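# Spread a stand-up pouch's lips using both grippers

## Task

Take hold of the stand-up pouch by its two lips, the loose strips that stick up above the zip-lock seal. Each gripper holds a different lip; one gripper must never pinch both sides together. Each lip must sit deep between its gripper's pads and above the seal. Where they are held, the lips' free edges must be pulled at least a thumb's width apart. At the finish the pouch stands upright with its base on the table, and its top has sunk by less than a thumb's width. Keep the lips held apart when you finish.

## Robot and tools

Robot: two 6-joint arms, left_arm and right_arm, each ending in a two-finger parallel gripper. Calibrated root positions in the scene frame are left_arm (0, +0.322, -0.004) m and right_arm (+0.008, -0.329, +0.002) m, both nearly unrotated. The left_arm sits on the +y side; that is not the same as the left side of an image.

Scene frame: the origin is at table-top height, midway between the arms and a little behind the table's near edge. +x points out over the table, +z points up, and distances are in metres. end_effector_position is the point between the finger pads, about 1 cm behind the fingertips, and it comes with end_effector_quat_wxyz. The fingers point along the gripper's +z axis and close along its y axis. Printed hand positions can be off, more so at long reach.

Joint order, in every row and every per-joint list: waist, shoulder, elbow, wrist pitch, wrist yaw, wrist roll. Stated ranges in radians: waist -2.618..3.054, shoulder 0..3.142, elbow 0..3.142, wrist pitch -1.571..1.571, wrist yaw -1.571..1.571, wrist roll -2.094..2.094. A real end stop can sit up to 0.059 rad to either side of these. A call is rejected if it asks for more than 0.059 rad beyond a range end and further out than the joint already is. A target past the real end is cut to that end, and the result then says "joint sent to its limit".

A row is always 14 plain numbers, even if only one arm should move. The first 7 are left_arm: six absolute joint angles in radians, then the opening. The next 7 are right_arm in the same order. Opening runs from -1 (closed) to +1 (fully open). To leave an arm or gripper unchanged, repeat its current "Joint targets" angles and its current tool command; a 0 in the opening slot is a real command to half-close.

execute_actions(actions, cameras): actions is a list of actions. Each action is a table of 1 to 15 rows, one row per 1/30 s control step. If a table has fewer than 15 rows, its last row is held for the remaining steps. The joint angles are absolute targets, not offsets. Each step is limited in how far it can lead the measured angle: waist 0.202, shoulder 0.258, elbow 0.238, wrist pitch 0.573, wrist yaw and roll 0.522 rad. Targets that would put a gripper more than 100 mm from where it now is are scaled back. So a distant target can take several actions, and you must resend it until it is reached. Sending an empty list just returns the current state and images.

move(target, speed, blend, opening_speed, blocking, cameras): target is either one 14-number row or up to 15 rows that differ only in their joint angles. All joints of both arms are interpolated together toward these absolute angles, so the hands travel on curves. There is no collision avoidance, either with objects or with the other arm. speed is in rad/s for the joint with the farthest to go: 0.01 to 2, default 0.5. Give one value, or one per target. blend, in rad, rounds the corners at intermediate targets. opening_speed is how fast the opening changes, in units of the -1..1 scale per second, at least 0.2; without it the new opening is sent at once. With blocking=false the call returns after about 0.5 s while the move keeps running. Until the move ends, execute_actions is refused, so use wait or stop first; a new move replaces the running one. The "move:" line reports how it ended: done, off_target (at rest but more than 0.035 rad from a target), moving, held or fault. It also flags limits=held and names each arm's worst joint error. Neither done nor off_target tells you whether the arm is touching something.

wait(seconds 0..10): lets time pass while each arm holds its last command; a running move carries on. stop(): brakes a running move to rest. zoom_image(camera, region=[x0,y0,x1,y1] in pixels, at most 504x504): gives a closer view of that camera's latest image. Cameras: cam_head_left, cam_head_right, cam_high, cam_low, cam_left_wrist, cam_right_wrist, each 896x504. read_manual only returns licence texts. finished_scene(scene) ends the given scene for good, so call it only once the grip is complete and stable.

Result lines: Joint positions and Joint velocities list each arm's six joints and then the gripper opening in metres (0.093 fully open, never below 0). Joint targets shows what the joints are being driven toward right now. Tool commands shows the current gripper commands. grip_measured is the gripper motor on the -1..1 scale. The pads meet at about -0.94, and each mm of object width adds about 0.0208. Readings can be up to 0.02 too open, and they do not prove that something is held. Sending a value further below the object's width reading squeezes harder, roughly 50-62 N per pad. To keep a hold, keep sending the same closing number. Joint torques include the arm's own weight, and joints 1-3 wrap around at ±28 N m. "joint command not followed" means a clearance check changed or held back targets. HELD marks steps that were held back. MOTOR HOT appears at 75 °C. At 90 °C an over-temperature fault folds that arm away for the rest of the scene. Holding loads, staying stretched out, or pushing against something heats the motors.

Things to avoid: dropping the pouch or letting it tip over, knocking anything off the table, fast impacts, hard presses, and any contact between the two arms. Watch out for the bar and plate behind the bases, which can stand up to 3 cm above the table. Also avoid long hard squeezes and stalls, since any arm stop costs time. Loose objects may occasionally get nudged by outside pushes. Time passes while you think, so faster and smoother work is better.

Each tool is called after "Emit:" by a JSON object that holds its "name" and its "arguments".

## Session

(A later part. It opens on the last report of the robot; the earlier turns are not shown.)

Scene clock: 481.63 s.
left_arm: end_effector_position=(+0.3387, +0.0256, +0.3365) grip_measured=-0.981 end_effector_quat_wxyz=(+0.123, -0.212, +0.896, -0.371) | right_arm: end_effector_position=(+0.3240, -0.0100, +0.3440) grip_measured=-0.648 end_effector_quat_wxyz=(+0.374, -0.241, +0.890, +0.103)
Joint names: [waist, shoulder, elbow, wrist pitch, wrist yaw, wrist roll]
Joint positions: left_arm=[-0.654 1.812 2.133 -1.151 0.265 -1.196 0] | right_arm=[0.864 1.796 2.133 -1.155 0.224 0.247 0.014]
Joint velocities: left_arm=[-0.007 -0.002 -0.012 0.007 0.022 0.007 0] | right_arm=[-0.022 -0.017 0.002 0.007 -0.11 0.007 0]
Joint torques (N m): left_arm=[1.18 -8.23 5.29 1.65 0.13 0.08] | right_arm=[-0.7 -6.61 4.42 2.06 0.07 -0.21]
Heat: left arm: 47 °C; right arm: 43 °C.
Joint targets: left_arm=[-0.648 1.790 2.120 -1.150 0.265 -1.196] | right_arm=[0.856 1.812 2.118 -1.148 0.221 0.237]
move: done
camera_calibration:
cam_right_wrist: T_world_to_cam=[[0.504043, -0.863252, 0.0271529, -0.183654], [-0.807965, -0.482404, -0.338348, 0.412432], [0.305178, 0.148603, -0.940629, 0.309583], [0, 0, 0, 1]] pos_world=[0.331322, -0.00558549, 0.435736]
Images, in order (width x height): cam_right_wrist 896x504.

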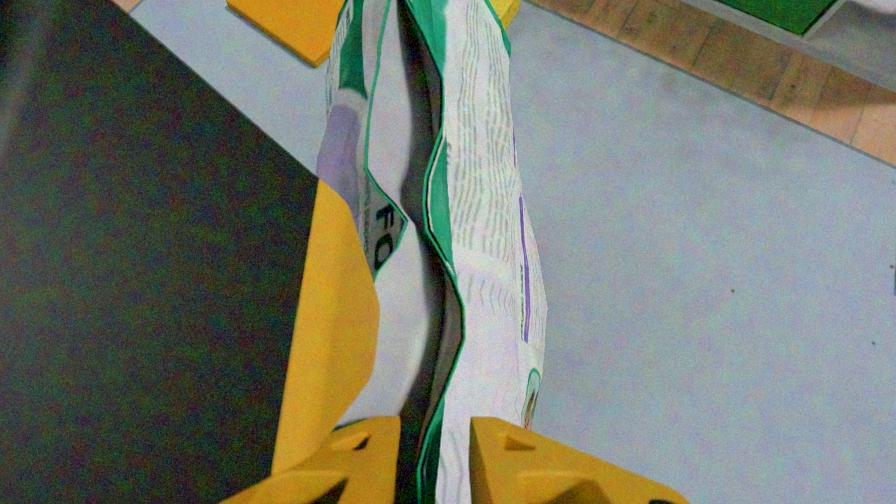

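Emit:
{"name": "move", "arguments": {"target": [-0.648,1.790,2.120,-1.150,0.265,-1.196,-1,0.850,1.825,2.094,-1.112,0.216,0.237,-0.65], "speed": 0.1, "cameras": ["cam_right_wrist","cam_left_wrist"]}}

Emit:
{"name": "zoom_image", "arguments": {"camera": "cam_right_wrist", "region": [320, 230, 600, 504]}}

Scene clock: 486.40 s.
left_arm: end_effector_position=(+0.3387, +0.0256, +0.3364) grip_measured=-0.981 end_effector_quat_wxyz=(+0.123, -0.212, +0.896, -0.371) | right_arm: end_effector_position=(+0.3277, -0.0063, +0.3396) grip_measured=-0.648 end_effector_quat_wxyz=(+0.375, -0.241, +0.889, +0.106)
Joint names: [waist, shoulder, elbow, wrist pitch, wrist yaw, wrist roll]
Joint positions: left_arm=[-0.654 1.812 2.133 -1.151 0.265 -1.196 0] | right_arm=[0.861 1.801 2.114 -1.128 0.219 0.247 0.014]
Joint velocities: left_arm=[0.002 -0.007 -0.002 0.007 0.007 -0.051 0] | right_arm=[-0.002 -0.012 -0.022 -0.022 -0.037 0.037 0]
Joint torques (N m): left_arm=[1.33 -8.21 5.35 1.65 0.12 0.06] | right_arm=[-0.77 -5.93 3.89 2.21 0.08 -0.21]
Heat: left arm: 47 °C; right arm: 42 °C.
Joint targets: left_arm=[-0.648 1.790 2.120 -1.150 0.265 -1.196] | right_arm=[0.850 1.825 2.094 -1.112 0.216 0.237]
move: done
camera_calibration:
cam_left_wrist: T_world_to_cam=[[0.274451, -0.617435, 0.737191, -0.328084], [-0.961142, -0.152468, 0.230128, 0.29103], [-0.0296911, -0.771704, -0.635288, 0.326506], [0, 0, 0, 1]] pos_world=[0.379459, 0.0937682, 0.382312]
cam_right_wrist: T_world_to_cam=[[0.505223, -0.862701, 0.0222745, -0.180945], [-0.807245, -0.481557, -0.34126, 0.416415], [0.305132, 0.154431, -0.939705, 0.303462], [0, 0, 0, 1]] pos_world=[0.334971, -0.00243811, 0.431301]
Images, in order (width x height): cam_left_wrist 896x504, cam_right_wrist 896x504.

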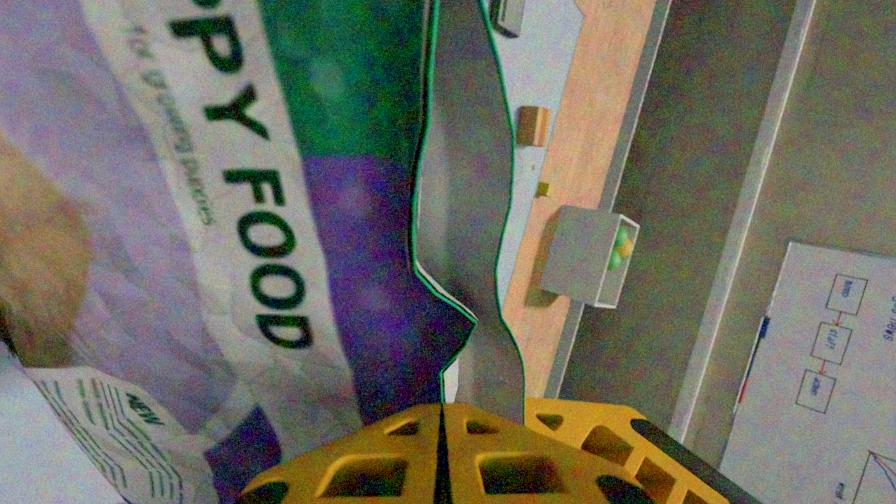

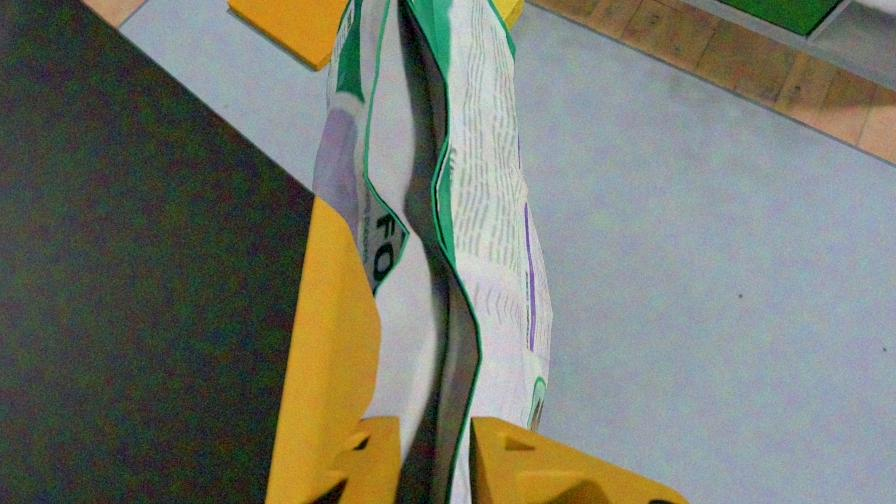

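Scaled by 1.800 from the camera's 896x504 image, which has a finer 1280x720 frame.

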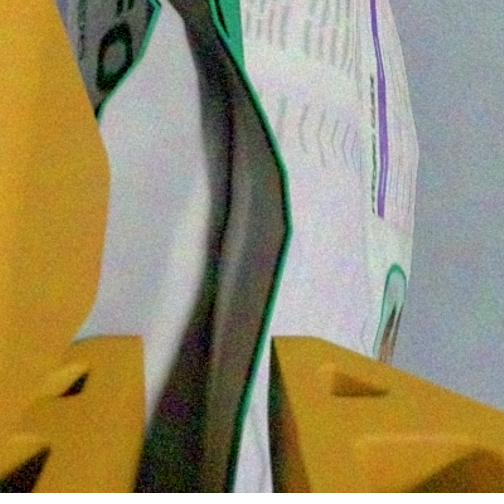

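Emit:
{"name": "move", "arguments": {"target": [-0.648,1.790,2.120,-1.150,0.265,-1.196,-1,0.836,1.825,2.094,-1.112,0.216,0.237,-0.55], "speed": 0.1, "cameras": ["cam_right_wrist"]}}

Emit:
{"name": "zoom_image", "arguments": {"camera": "cam_right_wrist", "region": [320, 230, 600, 504]}}

Scene clock: 490.57 s.
left_arm: end_effector_position=(+0.3387, +0.0260, +0.3362) grip_measured=-0.981 end_effector_quat_wxyz=(+0.123, -0.212, +0.896, -0.371) | right_arm: end_effector_position=(+0.3296, -0.0076, +0.3393) grip_measured=-0.552 end_effector_quat_wxyz=(+0.373, -0.240, +0.890, +0.109)
Joint names: [waist, shoulder, elbow, wrist pitch, wrist yaw, wrist roll]
Joint positions: left_arm=[-0.653 1.812 2.133 -1.153 0.265 -1.196 0] | right_arm=[0.851 1.801 2.114 -1.126 0.205 0.244 0.019]
Joint velocities: left_arm=[-0.007 0.002 -0.007 0.007 -0.022 -0.051 0] | right_arm=[-0.007 -0.007 -0.012 -0.022 -0.022 -0.051 -0.001]
Joint torques (N m): left_arm=[1.25 -8.16 5.34 1.62 0.14 0.04] | right_arm=[-1.24 -5.91 4.23 2.18 0.26 -0.2]
Heat: left arm: 47 °C; right arm: 42 °C.
Joint targets: left_arm=[-0.648 1.790 2.120 -1.150 0.265 -1.196] | right_arm=[0.836 1.825 2.094 -1.112 0.216 0.237]
move: done
camera_calibration:
cam_right_wrist: T_world_to_cam=[[0.506663, -0.862025, 0.0143539, -0.180818], [-0.808472, -0.480838, -0.339363, 0.41699], [0.299441, 0.160338, -0.940546, 0.305095], [0, 0, 0, 1]] pos_world=[0.337381, -0.00428311, 0.431062]
Images, in order (width x height): cam_right_wrist 896x504.

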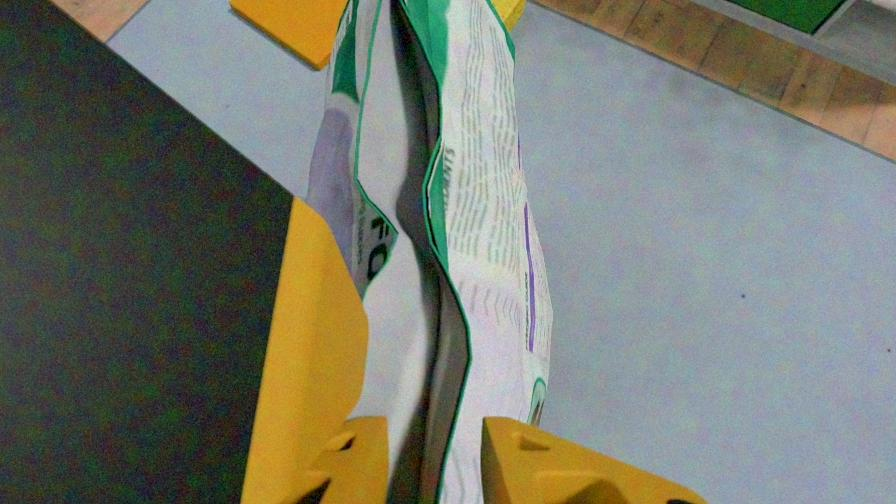

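Scaled by 1.800 from the camera's 896x504 image, which has a finer 1280x720 frame.

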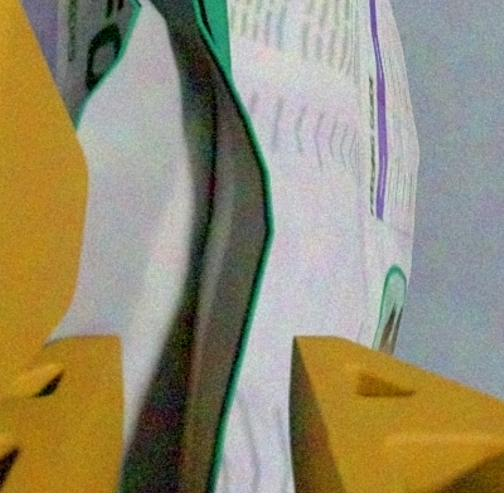

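Emit:
{"name": "move", "arguments": {"target": [-0.648,1.790,2.120,-1.150,0.265,-1.196,-1,0.828,1.836,2.066,-1.072,0.214,0.237,-0.55], "speed": 0.1, "cameras": ["cam_right_wrist","cam_left_wrist"]}}

Emit:
{"name": "zoom_image", "arguments": {"camera": "cam_right_wrist", "region": [320, 230, 600, 504]}}

Scene clock: 495.13 s.
left_arm: end_effector_position=(+0.3405, +0.0283, +0.3329) grip_measured=-0.981 end_effector_quat_wxyz=(+0.124, -0.216, +0.897, -0.366) | right_arm: end_effector_position=(+0.3321, -0.0054, +0.3348) grip_measured=-0.552 end_effector_quat_wxyz=(+0.372, -0.241, +0.889, +0.113)
Joint names: [waist, shoulder, elbow, wrist pitch, wrist yaw, wrist roll]
Joint positions: left_arm=[-0.649 1.812 2.125 -1.153 0.258 -1.196 0] | right_arm=[0.847 1.801 2.092 -1.103 0.195 0.242 0.019]
Joint velocities: left_arm=[0.007 -0.002 0.007 -0.022 -0.037 0.007 0] | right_arm=[-0.017 -0.007 -0.022 -0.007 -0.051 -0.022 0]
Joint torques (N m): left_arm=[0.7 -8.13 5.98 1.66 0.21 0.08] | right_arm=[-1.37 -5.11 3.81 2.34 0.31 -0.15]
Heat: left arm: 48 °C; right arm: 41 °C.
Joint targets: left_arm=[-0.648 1.790 2.120 -1.150 0.265 -1.196] | right_arm=[0.828 1.836 2.066 -1.072 0.214 0.237]
move: done
camera_calibration:
cam_left_wrist: T_world_to_cam=[[0.283846, -0.622131, 0.729647, -0.32487], [-0.958539, -0.164101, 0.232968, 0.292524], [-0.0252007, -0.765522, -0.642916, 0.327252], [0, 0, 0, 1]] pos_world=[0.380856, 0.0964106, 0.379287]
cam_right_wrist: T_world_to_cam=[[0.510363, -0.859924, 0.00781024, -0.179127], [-0.807723, -0.482459, -0.338846, 0.4181], [0.29515, 0.166626, -0.940809, 0.301221], [0, 0, 0, 1]] pos_world=[0.340223, -0.00251042, 0.426463]
Images, in order (width x height): cam_left_wrist 896x504, cam_right_wrist 896x504.

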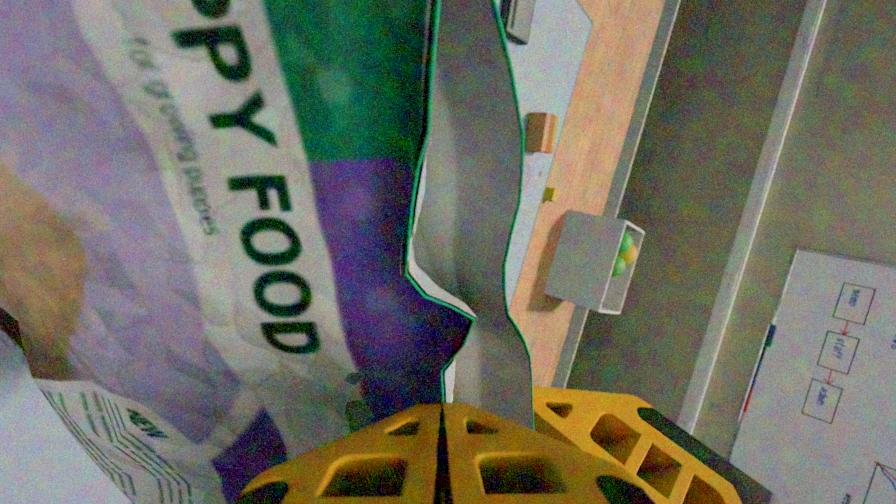

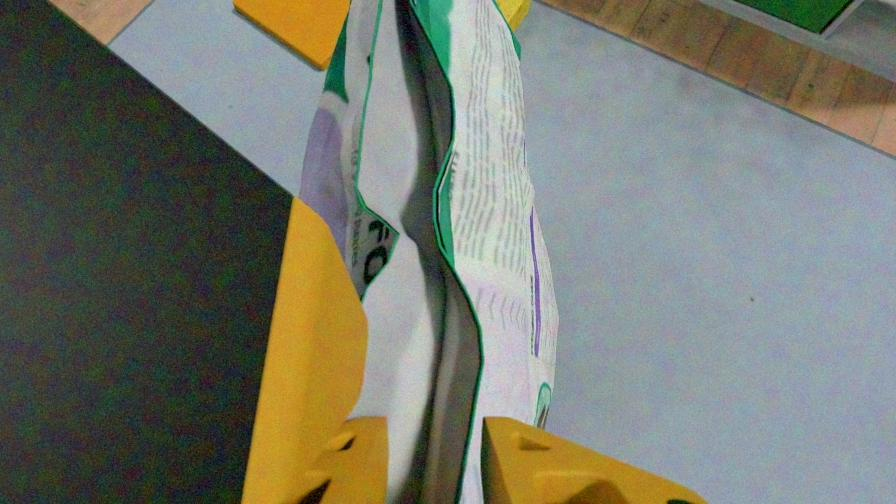

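Scaled by 1.800 from the camera's 896x504 image, which has a finer 1280x720 frame.

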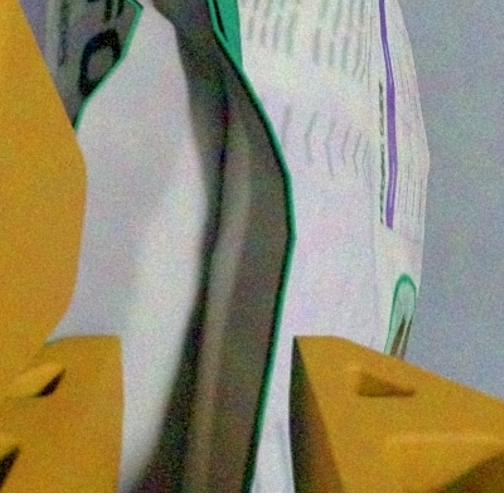

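Emit:
{"name": "move", "arguments": {"target": [-0.630,1.757,2.080,-1.132,0.275,-1.196,-1,0.838,1.825,2.094,-1.105,0.205,0.237,-0.55], "speed": 0.08, "cameras": ["cam_right_wrist","cam_left_wrist"]}}

Emit:
{"name": "zoom_image", "arguments": {"camera": "cam_right_wrist", "region": [320, 230, 600, 504]}}

Scene clock: 501.73 s.
left_arm: end_effector_position=(+0.3398, +0.0323, +0.3301) grip_measured=-0.981 end_effector_quat_wxyz=(+0.120, -0.219, +0.896, -0.367) | right_arm: end_effector_position=(+0.3314, -0.0044, +0.3342) grip_measured=-0.552 end_effector_quat_wxyz=(+0.370, -0.242, +0.889, +0.116)
Joint names: [waist, shoulder, elbow, wrist pitch, wrist yaw, wrist roll]
Joint positions: left_arm=[-0.638 1.794 2.09 -1.139 0.271 -1.196 0] | right_arm=[0.846 1.801 2.091 -1.102 0.187 0.241 0.019]
Joint velocities: left_arm=[0.012 -0.012 0.012 -0.051 -0.022 -0.007 0] | right_arm=[-0.002 -0.007 0.002 0.022 0.037 -0.037 0]
Joint torques (N m): left_arm=[1.42 -9.24 5.71 1.67 0.18 0.1] | right_arm=[-0.66 -5.98 6.02 1.97 0.32 -0.15]
Heat: left arm: 48 °C; right arm: 41 °C.
Joint targets: left_arm=[-0.630 1.757 2.080 -1.132 0.275 -1.196] | right_arm=[0.838 1.825 2.094 -1.105 0.205 0.237]
move: off_target (left_arm); left_arm: the shoulder is farthest, 0.037 rad from its target
camera_calibration:
cam_left_wrist: T_world_to_cam=[[0.291374, -0.617205, 0.730862, -0.323237], [-0.95617, -0.164768, 0.242054, 0.289402], [-0.0289744, -0.769357, -0.638162, 0.328346], [0, 0, 0, 1]] pos_world=[0.380414, 0.100796, 0.375728]
cam_right_wrist: T_world_to_cam=[[0.515554, -0.856851, 0.00330258, -0.178144], [-0.806206, -0.48638, -0.336847, 0.416659], [0.290234, 0.171, -0.941554, 0.302593], [0, 0, 0, 1]] pos_world=[0.339933, -0.00173187, 0.425846]
Images, in order (width x height): cam_left_wrist 896x504, cam_right_wrist 896x504.

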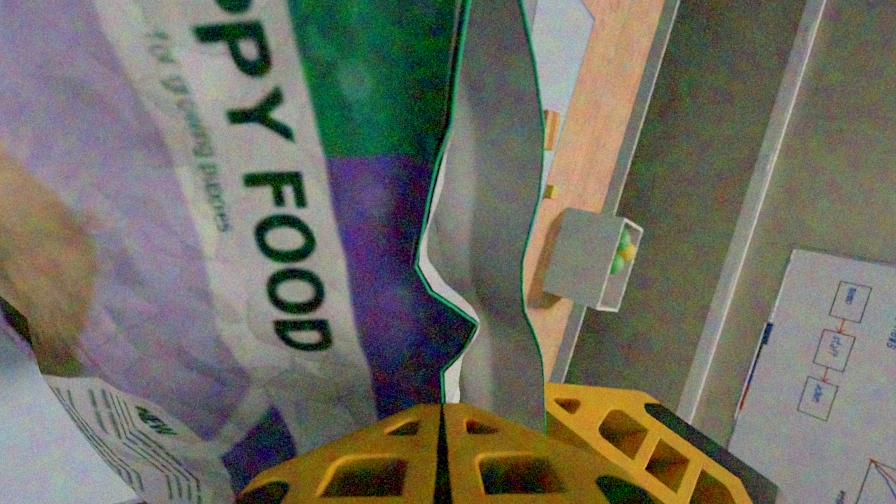

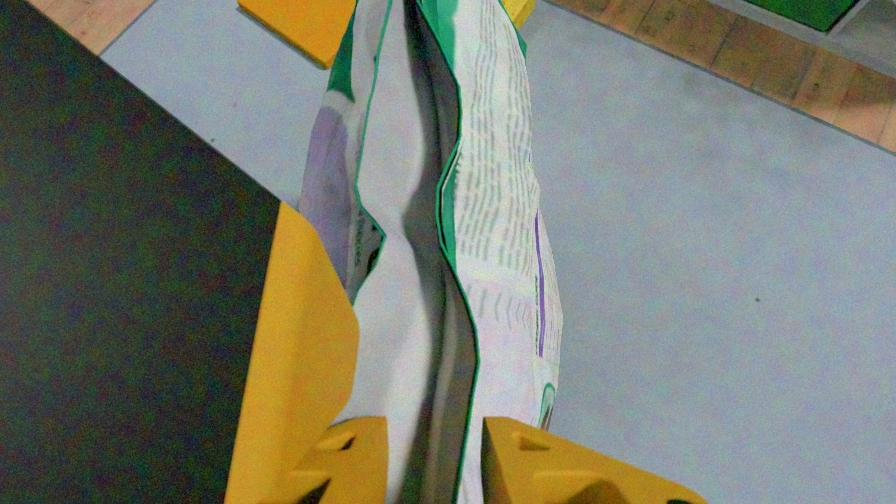

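Scaled by 1.800 from the camera's 896x504 image, which has a finer 1280x720 frame.

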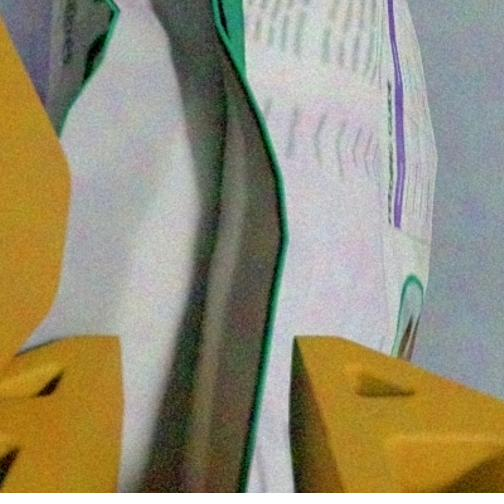

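Emit:
{"name": "move", "arguments": {"target": [-0.630,1.757,2.080,-1.132,0.275,-1.196,-1,0.866,1.760,2.076,-1.128,0.228,0.240,-0.63], "speed": 0.1, "cameras": ["cam_right_wrist"]}}

Emit:
{"name": "zoom_image", "arguments": {"camera": "cam_right_wrist", "region": [320, 230, 600, 504]}}

Scene clock: 509.10 s.
left_arm: end_effector_position=(+0.3371, +0.0328, +0.3350) grip_measured=-0.981 end_effector_quat_wxyz=(+0.120, -0.216, +0.894, -0.374) | right_arm: end_effector_position=(+0.3253, -0.0082, +0.3444) grip_measured=-0.628 end_effector_quat_wxyz=(+0.383, -0.242, +0.885, +0.110)
Joint names: [waist, shoulder, elbow, wrist pitch, wrist yaw, wrist roll]
Joint positions: left_arm=[-0.638 1.783 2.088 -1.138 0.28 -1.196 0] | right_arm=[0.862 1.777 2.091 -1.108 0.219 0.241 0.015]
Joint velocities: left_arm=[-0.002 0.012 -0.012 -0.037 0.022 -0.066 0] | right_arm=[-0.007 0.012 -0.007 -0.051 -0.007 -0.051 0]
Joint torques (N m): left_arm=[1.31 -8.35 5.72 1.68 0.11 0.05] | right_arm=[0.35 -9.01 4.55 1.81 0.17 -0.11]
Heat: left arm: 47 °C; right arm: 41 °C.
Joint targets: left_arm=[-0.630 1.757 2.080 -1.132 0.275 -1.196] | right_arm=[0.866 1.760 2.076 -1.128 0.228 0.240]
move: done
camera_calibration:
cam_right_wrist: T_world_to_cam=[[0.509506, -0.860236, 0.0199249, -0.182024], [-0.7993, -0.481735, -0.359236, 0.418863], [0.318626, 0.167107, -0.933034, 0.302444], [0, 0, 0, 1]] pos_world=[0.331173, -0.00534321, 0.436288]
Images, in order (width x height): cam_right_wrist 896x504.

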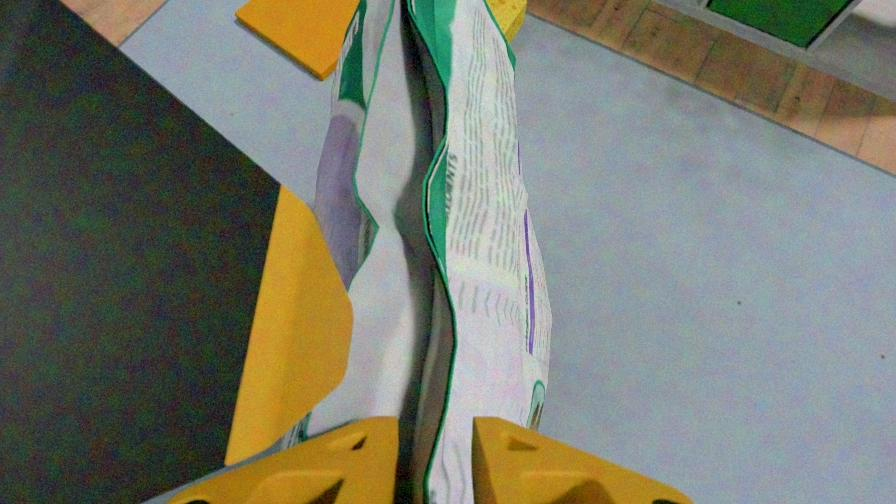

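Scaled by 1.800 from the camera's 896x504 image, which has a finer 1280x720 frame.

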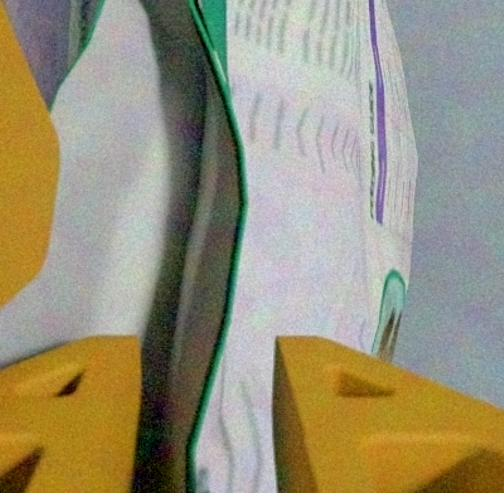

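Emit:
{"name": "move", "arguments": {"target": [-0.630,1.757,2.080,-1.132,0.275,-1.196,-1,0.845,1.806,2.036,-1.072,0.217,0.238,-0.63], "speed": 0.08, "cameras": ["cam_right_wrist","cam_left_wrist"]}}

Emit:
{"name": "zoom_image", "arguments": {"camera": "cam_right_wrist", "region": [320, 230, 600, 504]}}

Scene clock: 516.60 s.
left_arm: end_effector_position=(+0.3367, +0.0325, +0.3351) grip_measured=-0.981 end_effector_quat_wxyz=(+0.119, -0.216, +0.894, -0.374) | right_arm: end_effector_position=(+0.3297, -0.0056, +0.3381) grip_measured=-0.628 end_effector_quat_wxyz=(+0.383, -0.240, +0.885, +0.112)
Joint names: [waist, shoulder, elbow, wrist pitch, wrist yaw, wrist roll]
Joint positions: left_arm=[-0.638 1.783 2.088 -1.138 0.282 -1.196 0] | right_arm=[0.857 1.777 2.059 -1.073 0.214 0.241 0.015]
Joint velocities: left_arm=[-0.012 0.007 -0.002 -0.007 -0.037 0.066 0] | right_arm=[-0.017 -0.002 -0.022 0.022 -0.022 0.007 -0.001]
Joint torques (N m): left_arm=[1.28 -8.24 5.72 1.7 0.09 0.09] | right_arm=[-1.11 -5.53 4.01 2.05 0.14 -0.12]
Heat: left arm: 47 °C; right arm: 42 °C.
Joint targets: left_arm=[-0.630 1.757 2.080 -1.132 0.275 -1.196] | right_arm=[0.845 1.806 2.036 -1.072 0.217 0.238]
move: done
camera_calibration:
cam_left_wrist: T_world_to_cam=[[0.283458, -0.609293, 0.74055, -0.326719], [-0.958451, -0.154227, 0.239972, 0.286402], [-0.0320007, -0.777802, -0.627694, 0.329303], [0, 0, 0, 1]] pos_world=[0.377651, 0.101236, 0.379924]
cam_right_wrist: T_world_to_cam=[[0.508238, -0.861084, 0.0150753, -0.17987], [-0.800152, -0.478604, -0.361518, 0.422423], [0.318512, 0.171675, -0.932243, 0.294486], [0, 0, 0, 1]] pos_world=[0.335622, -0.00326588, 0.429958]
Images, in order (width x height): cam_left_wrist 896x504, cam_right_wrist 896x504.

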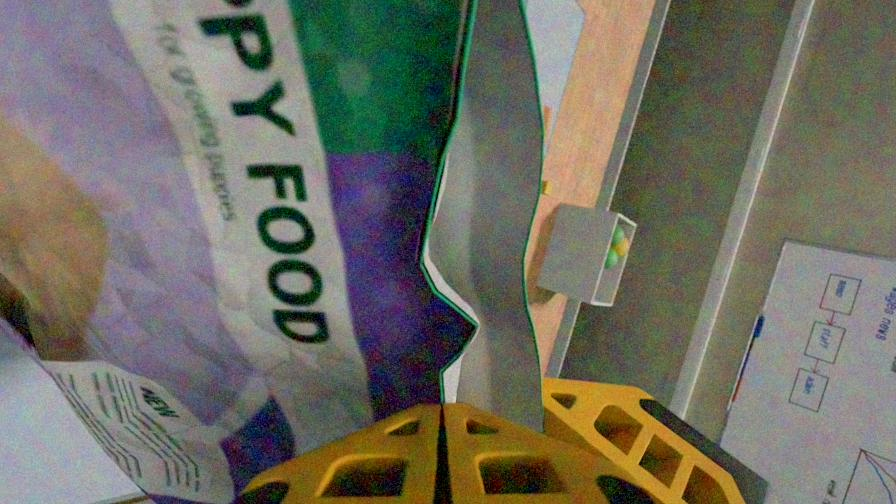

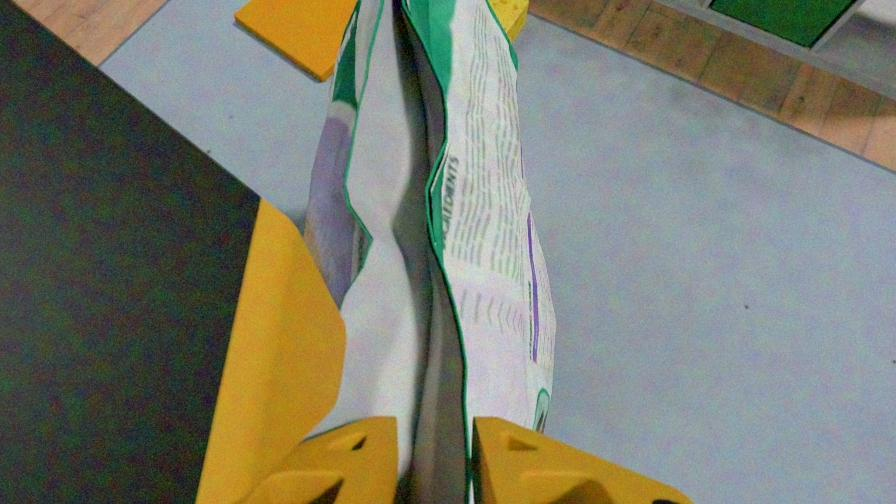

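Scaled by 1.800 from the camera's 896x504 image, which has a finer 1280x720 frame.

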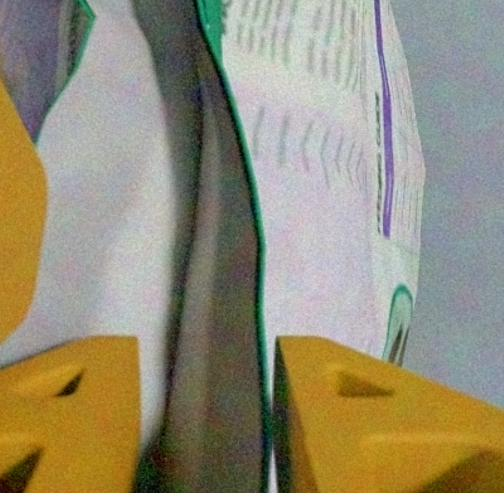

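Emit:
{"name": "move", "arguments": {"target": [-0.630,1.757,2.080,-1.132,0.275,-1.196,-1,0.824,1.800,2.040,-1.072,0.206,0.238,-0.52], "speed": 0.08, "cameras": ["cam_right_wrist"]}}

Emit:
{"name": "zoom_image", "arguments": {"camera": "cam_right_wrist", "region": [320, 230, 600, 504]}}

Scene clock: 522.70 s.
left_arm: end_effector_position=(+0.3370, +0.0328, +0.3349) grip_measured=-0.981 end_effector_quat_wxyz=(+0.120, -0.216, +0.894, -0.373) | right_arm: end_effector_position=(+0.3327, -0.0078, +0.3377) grip_measured=-0.522 end_effector_quat_wxyz=(+0.380, -0.237, +0.886, +0.119)
Joint names: [waist, shoulder, elbow, wrist pitch, wrist yaw, wrist roll]
Joint positions: left_arm=[-0.638 1.783 2.088 -1.138 0.28 -1.196 0] | right_arm=[0.841 1.777 2.058 -1.071 0.19 0.241 0.02]
Joint velocities: left_arm=[0.012 0.012 -0.007 -0.022 0.022 0.037 0] | right_arm=[0.002 0.007 -0.007 0.037 0.022 -0.051 0]
Joint torques (N m): left_arm=[1.46 -8.23 5.75 1.69 0.07 0.08] | right_arm=[-1.47 -5.89 4.4 2.03 0.24 -0.17]
Heat: left arm: 46 °C; right arm: 42 °C.
Joint targets: left_arm=[-0.630 1.757 2.080 -1.132 0.275 -1.196] | right_arm=[0.824 1.800 2.040 -1.072 0.206 0.238]
move: done
camera_calibration:
cam_right_wrist: T_world_to_cam=[[0.508546, -0.861034, -0.00111051, -0.177946], [-0.80412, -0.47447, -0.358146, 0.423848], [0.307849, 0.183027, -0.933665, 0.29772], [0, 0, 0, 1]] pos_world=[0.339666, -0.00660498, 0.429573]
Images, in order (width x height): cam_right_wrist 896x504.

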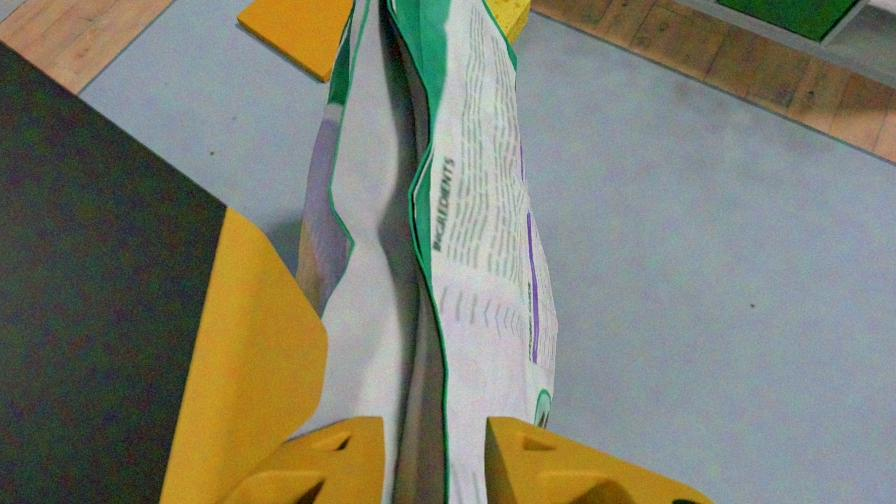

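Scaled by 1.800 from the camera's 896x504 image, which has a finer 1280x720 frame.

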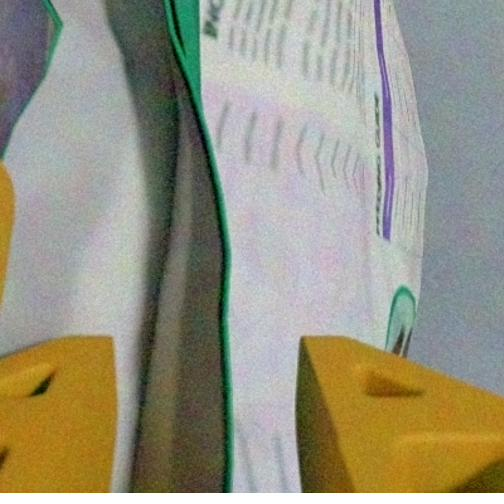

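Emit:
{"name": "move", "arguments": {"target": [-0.630,1.757,2.080,-1.132,0.275,-1.196,-1,0.818,1.825,2.018,-1.035,0.206,0.238,-0.52], "speed": 0.1, "cameras": ["cam_right_wrist","cam_left_wrist"]}}

Scene clock: 535.90 s.
left_arm: end_effector_position=(+0.3382, +0.0347, +0.3327) grip_measured=-0.981 end_effector_quat_wxyz=(+0.120, -0.219, +0.895, -0.370) | right_arm: end_effector_position=(+0.3357, -0.0047, +0.3344) grip_measured=-0.522 end_effector_quat_wxyz=(+0.380, -0.237, +0.886, +0.123)
Joint names: [waist, shoulder, elbow, wrist pitch, wrist yaw, wrist roll]
Joint positions: left_arm=[-0.635 1.783 2.084 -1.139 0.275 -1.196 0] | right_arm=[0.838 1.782 2.047 -1.049 0.182 0.241 0.02]
Joint velocities: left_arm=[-0.037 -0.012 -0.002 0.022 -0.051 -0.007 0] | right_arm=[0.007 0.012 -0.017 -0.022 0.007 -0.037 0]
Joint torques (N m): left_arm=[1.02 -8.21 6.12 1.68 0.14 0.05] | right_arm=[-1.77 -4.44 3.47 2.21 0.35 -0.15]
Heat: left arm: 46 °C; right arm: 41 °C.
Joint targets: left_arm=[-0.630 1.757 2.080 -1.132 0.275 -1.196] | right_arm=[0.818 1.825 2.018 -1.035 0.206 0.238]
move: off_target (right_arm); right_arm: the shoulder is farthest, 0.043 rad from its target
camera_calibration:
cam_left_wrist: T_world_to_cam=[[0.290322, -0.612842, 0.734941, -0.324355], [-0.956546, -0.164127, 0.241002, 0.288115], [-0.0270722, -0.772973, -0.633861, 0.3298], [0, 0, 0, 1]] pos_world=[0.378691, 0.103436, 0.377993]
cam_right_wrist: T_world_to_cam=[[0.51091, -0.859598, -0.00783851, -0.17533], [-0.803225, -0.474116, -0.360616, 0.427038], [0.306268, 0.190538, -0.932682, 0.29341], [0, 0, 0, 1]] pos_world=[0.342723, -0.00415337, 0.42628]
Images, in order (width x height): cam_left_wrist 896x504, cam_right_wrist 896x504.

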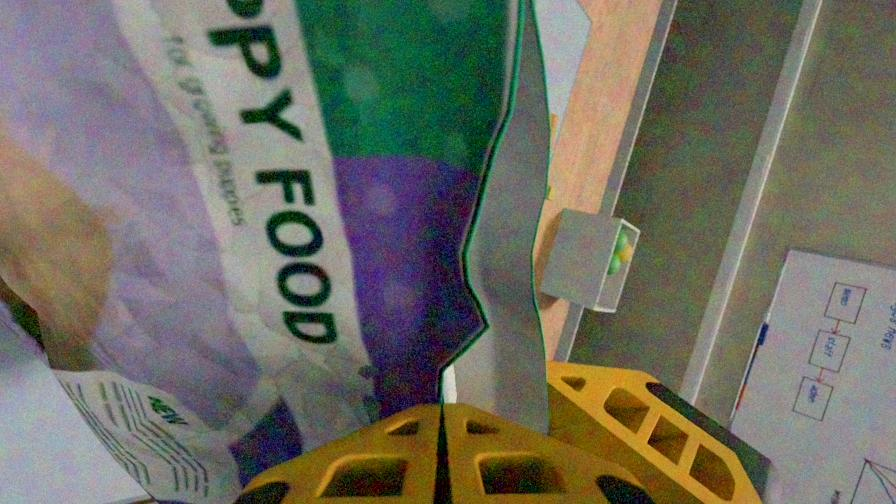

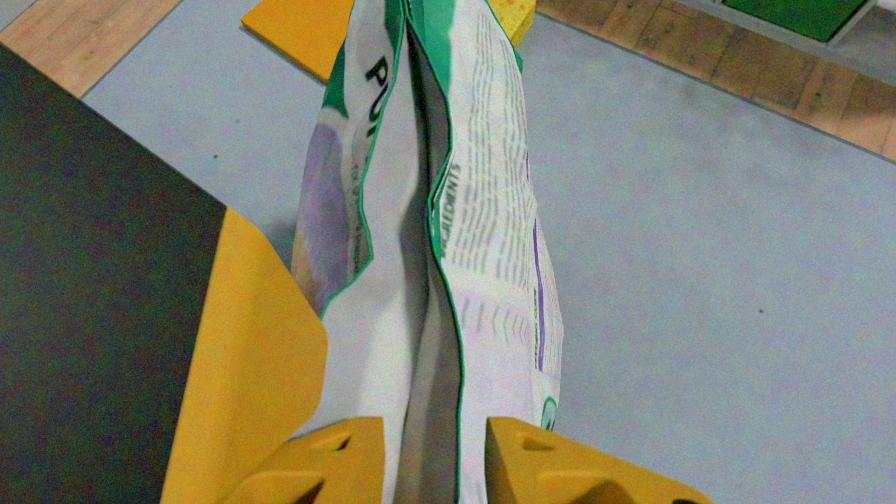

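Emit:
{"name": "move", "arguments": {"target": [-0.630,1.757,2.080,-1.132,0.275,-1.196,-1,0.838,1.825,2.000,-1.058,0.232,0.238,-0.52], "speed": 0.1, "cameras": ["cam_right_wrist","cam_left_wrist"]}}

Scene clock: 542.90 s.
left_arm: end_effector_position=(+0.3379, +0.0377, +0.3301) grip_measured=-0.981 end_effector_quat_wxyz=(+0.120, -0.223, +0.897, -0.362) | right_arm: end_effector_position=(+0.3358, -0.0024, +0.3310) grip_measured=-0.521 end_effector_quat_wxyz=(+0.381, -0.238, +0.885, +0.119)
Joint names: [waist, shoulder, elbow, wrist pitch, wrist yaw, wrist roll]
Joint positions: left_arm=[-0.633 1.783 2.084 -1.153 0.265 -1.196 0] | right_arm=[0.844 1.783 2.034 -1.038 0.193 0.241 0.02]
Joint velocities: left_arm=[-0.002 -0.002 0.012 -0.007 0.037 0.037 0] | right_arm=[0.007 0.002 -0.022 -0.007 -0.051 -0.007 0]
Joint torques (N m): left_arm=[0.94 -8.25 6.28 1.82 0.26 0.08] | right_arm=[-0.58 -4.45 3.19 1.8 0.58 -0.12]
Heat: left arm: 46 °C; right arm: 41 °C.
Joint targets: left_arm=[-0.630 1.757 2.080 -1.132 0.275 -1.196] | right_arm=[0.838 1.825 2.000 -1.058 0.232 0.238]
move: off_target (right_arm); right_arm: the shoulder is farthest, 0.042 rad from its target
camera_calibration:
cam_left_wrist: T_world_to_cam=[[0.300591, -0.620673, 0.724162, -0.320122], [-0.953421, -0.175512, 0.245324, 0.286891], [-0.0251669, -0.764173, -0.64452, 0.333055], [0, 0, 0, 1]] pos_world=[0.378136, 0.106173, 0.376099]
cam_right_wrist: T_world_to_cam=[[0.510439, -0.859914, -0.0000969498, -0.17584], [-0.802182, -0.476129, -0.360286, 0.426508], [0.309769, 0.183982, -0.932842, 0.288586], [0, 0, 0, 1]] pos_world=[0.342497, -0.00122927, 0.422853]
Images, in order (width x height): cam_left_wrist 896x504, cam_right_wrist 896x504.

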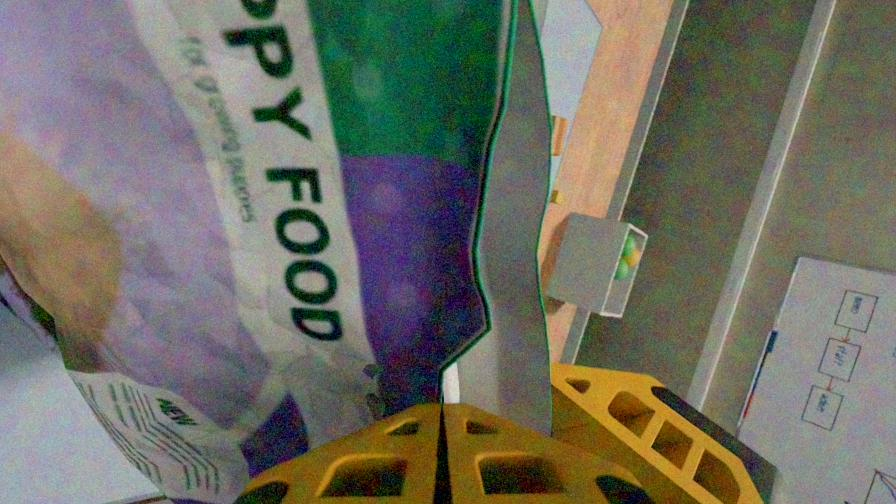

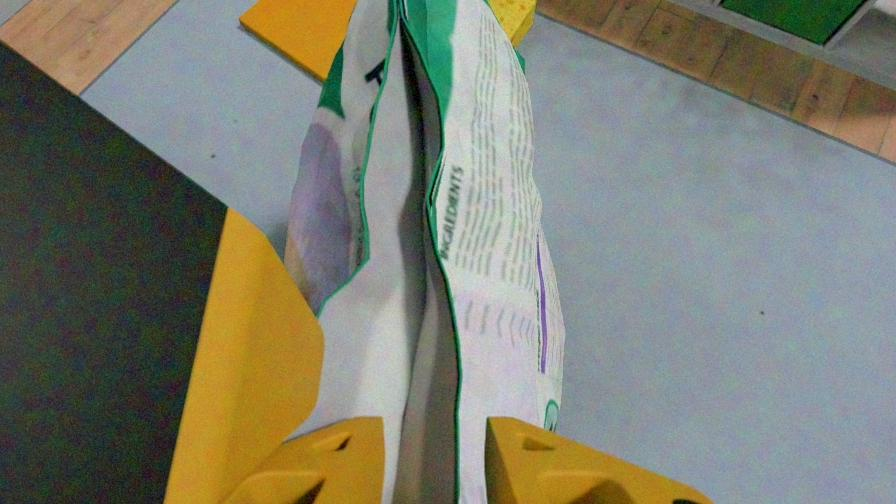

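Emit:
{"name": "move", "arguments": {"target": [-0.630,1.757,2.080,-1.132,0.275,-1.196,-1,0.862,1.738,1.993,-1.064,0.233,0.238,-0.52], "speed": 0.12, "cameras": ["cam_right_wrist","cam_left_wrist"]}}

Scene clock: 554.77 s.
left_arm: end_effector_position=(+0.3359, +0.0355, +0.3309) grip_measured=-0.981 end_effector_quat_wxyz=(+0.114, -0.220, +0.896, -0.368) | right_arm: end_effector_position=(+0.3308, -0.0074, +0.3365) grip_measured=-0.521 end_effector_quat_wxyz=(+0.392, -0.236, +0.882, +0.111)
Joint names: [waist, shoulder, elbow, wrist pitch, wrist yaw, wrist roll]
Joint positions: left_arm=[-0.633 1.783 2.084 -1.152 0.283 -1.196 0] | right_arm=[0.857 1.754 2.011 -1.033 0.226 0.241 0.02]
Joint velocities: left_arm=[0.002 -0.012 0.002 0.007 0.007 0.037 0] | right_arm=[0.007 -0.002 0.002 0.007 -0.066 -0.081 0]
Joint torques (N m): left_arm=[0.95 -8.29 6.12 1.81 0.02 0.06] | right_arm=[0.35 -8.96 4.25 1.75 0.18 -0.13]
Heat: left arm: 48 °C; right arm: 40 °C.
Joint targets: left_arm=[-0.630 1.757 2.080 -1.132 0.275 -1.196] | right_arm=[0.862 1.738 1.993 -1.064 0.233 0.238]
move: done
camera_calibration:
cam_left_wrist: T_world_to_cam=[[0.297797, -0.61577, 0.729482, -0.322503], [-0.953836, -0.160788, 0.253661, 0.281254], [-0.0389045, -0.771346, -0.635226, 0.333648], [0, 0, 0, 1]] pos_world=[0.377291, 0.103993, 0.375859]
cam_right_wrist: T_world_to_cam=[[0.500544, -0.865515, 0.0184095, -0.180578], [-0.798333, -0.469708, -0.376881, 0.426532], [0.334843, 0.173949, -0.926079, 0.285554], [0, 0, 0, 1]] pos_world=[0.335286, -0.00561907, 0.428522]
Images, in order (width x height): cam_left_wrist 896x504, cam_right_wrist 896x504.

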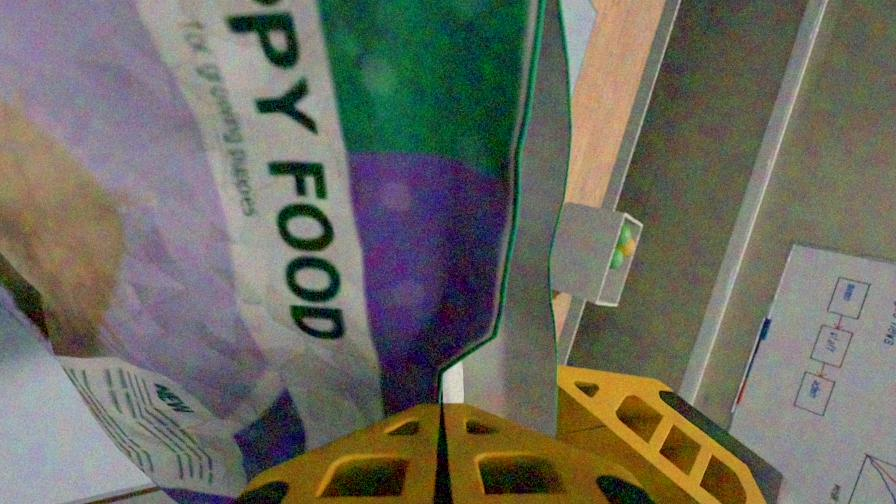

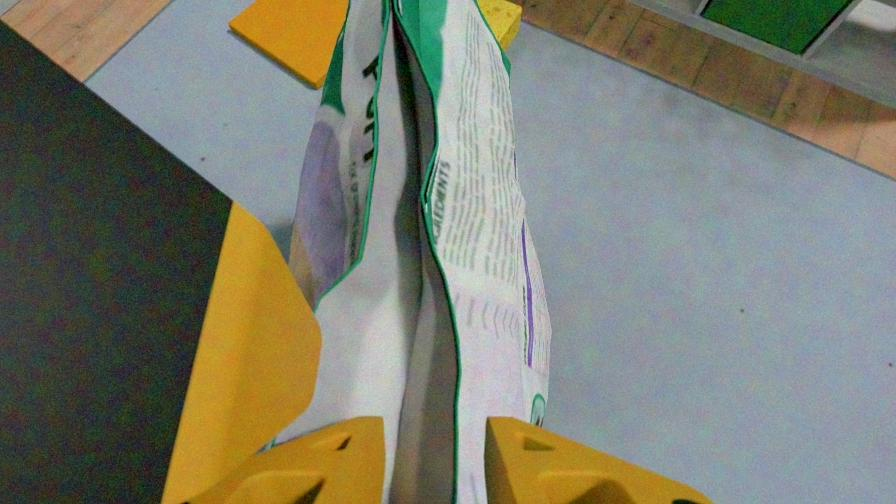

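Emit:
{"name": "move", "arguments": {"target": [-0.630,1.757,2.080,-1.132,0.275,-1.196,-1,0.866,1.740,1.990,-1.107,0.233,0.238,-0.52], "speed": 0.12, "cameras": ["cam_right_wrist","cam_left_wrist"]}}

Scene clock: 558.40 s.
left_arm: end_effector_position=(+0.3348, +0.0344, +0.3313) grip_measured=-0.981 end_effector_quat_wxyz=(+0.110, -0.218, +0.896, -0.370) | right_arm: end_effector_position=(+0.3286, -0.0084, +0.3351) grip_measured=-0.521 end_effector_quat_wxyz=(+0.388, -0.238, +0.884, +0.107)
Joint names: [waist, shoulder, elbow, wrist pitch, wrist yaw, wrist roll]
Joint positions: left_arm=[-0.633 1.783 2.084 -1.152 0.293 -1.196 0] | right_arm=[0.861 1.753 2.011 -1.045 0.23 0.241 0.02]
Joint velocities: left_arm=[-0.002 -0.002 -0.007 0.037 -0.007 -0.051 0] | right_arm=[0.022 0.002 0.027 -0.037 0.095 0.022 0]
Joint torques (N m): left_arm=[1.01 -8.29 6.15 1.81 -0.04 0.05] | right_arm=[0.5 -8.72 4.11 1.37 0.16 -0.13]
Heat: left arm: 48 °C; right arm: 41 °C.
Joint targets: left_arm=[-0.630 1.757 2.080 -1.132 0.275 -1.196] | right_arm=[0.866 1.740 1.990 -1.107 0.233 0.238]
move: off_target (right_arm); right_arm: the wrist pitch is farthest, 0.062 rad from its target
camera_calibration:
cam_left_wrist: T_world_to_cam=[[0.296727, -0.613435, 0.731881, -0.32361], [-0.953835, -0.153155, 0.258345, 0.278095], [-0.0463866, -0.774752, -0.630561, 0.334074], [0, 0, 0, 1]] pos_world=[0.376777, 0.102902, 0.375654]
cam_right_wrist: T_world_to_cam=[[0.501211, -0.864972, 0.0247063, -0.182601], [-0.799795, -0.473965, -0.368354, 0.421365], [0.330326, 0.164863, -0.929357, 0.287641], [0, 0, 0, 1]] pos_world=[0.333512, -0.00565371, 0.427045]
Images, in order (width x height): cam_left_wrist 896x504, cam_right_wrist 896x504.

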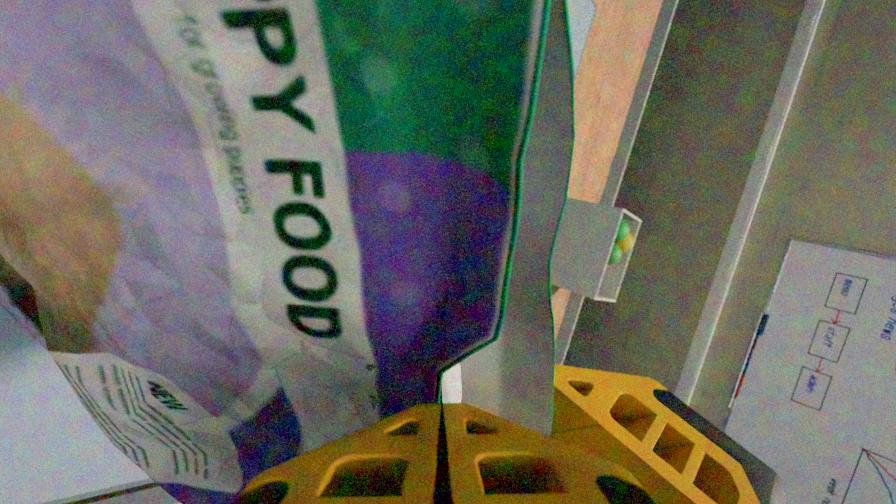

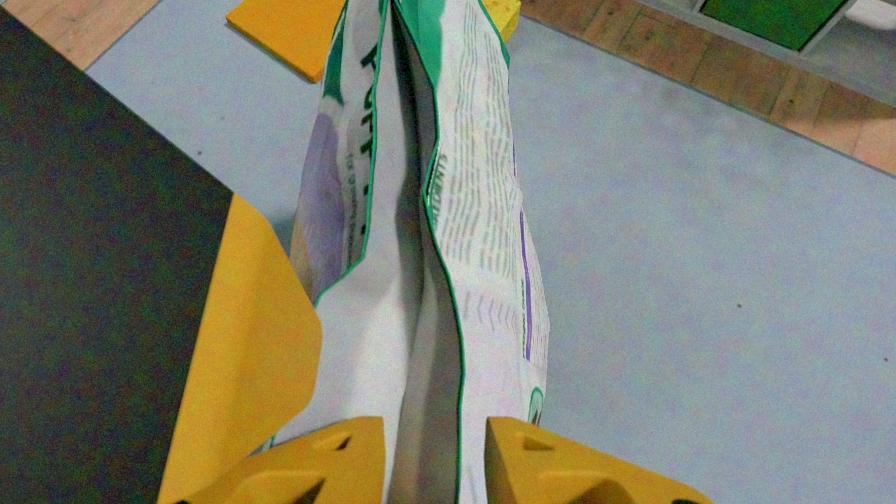

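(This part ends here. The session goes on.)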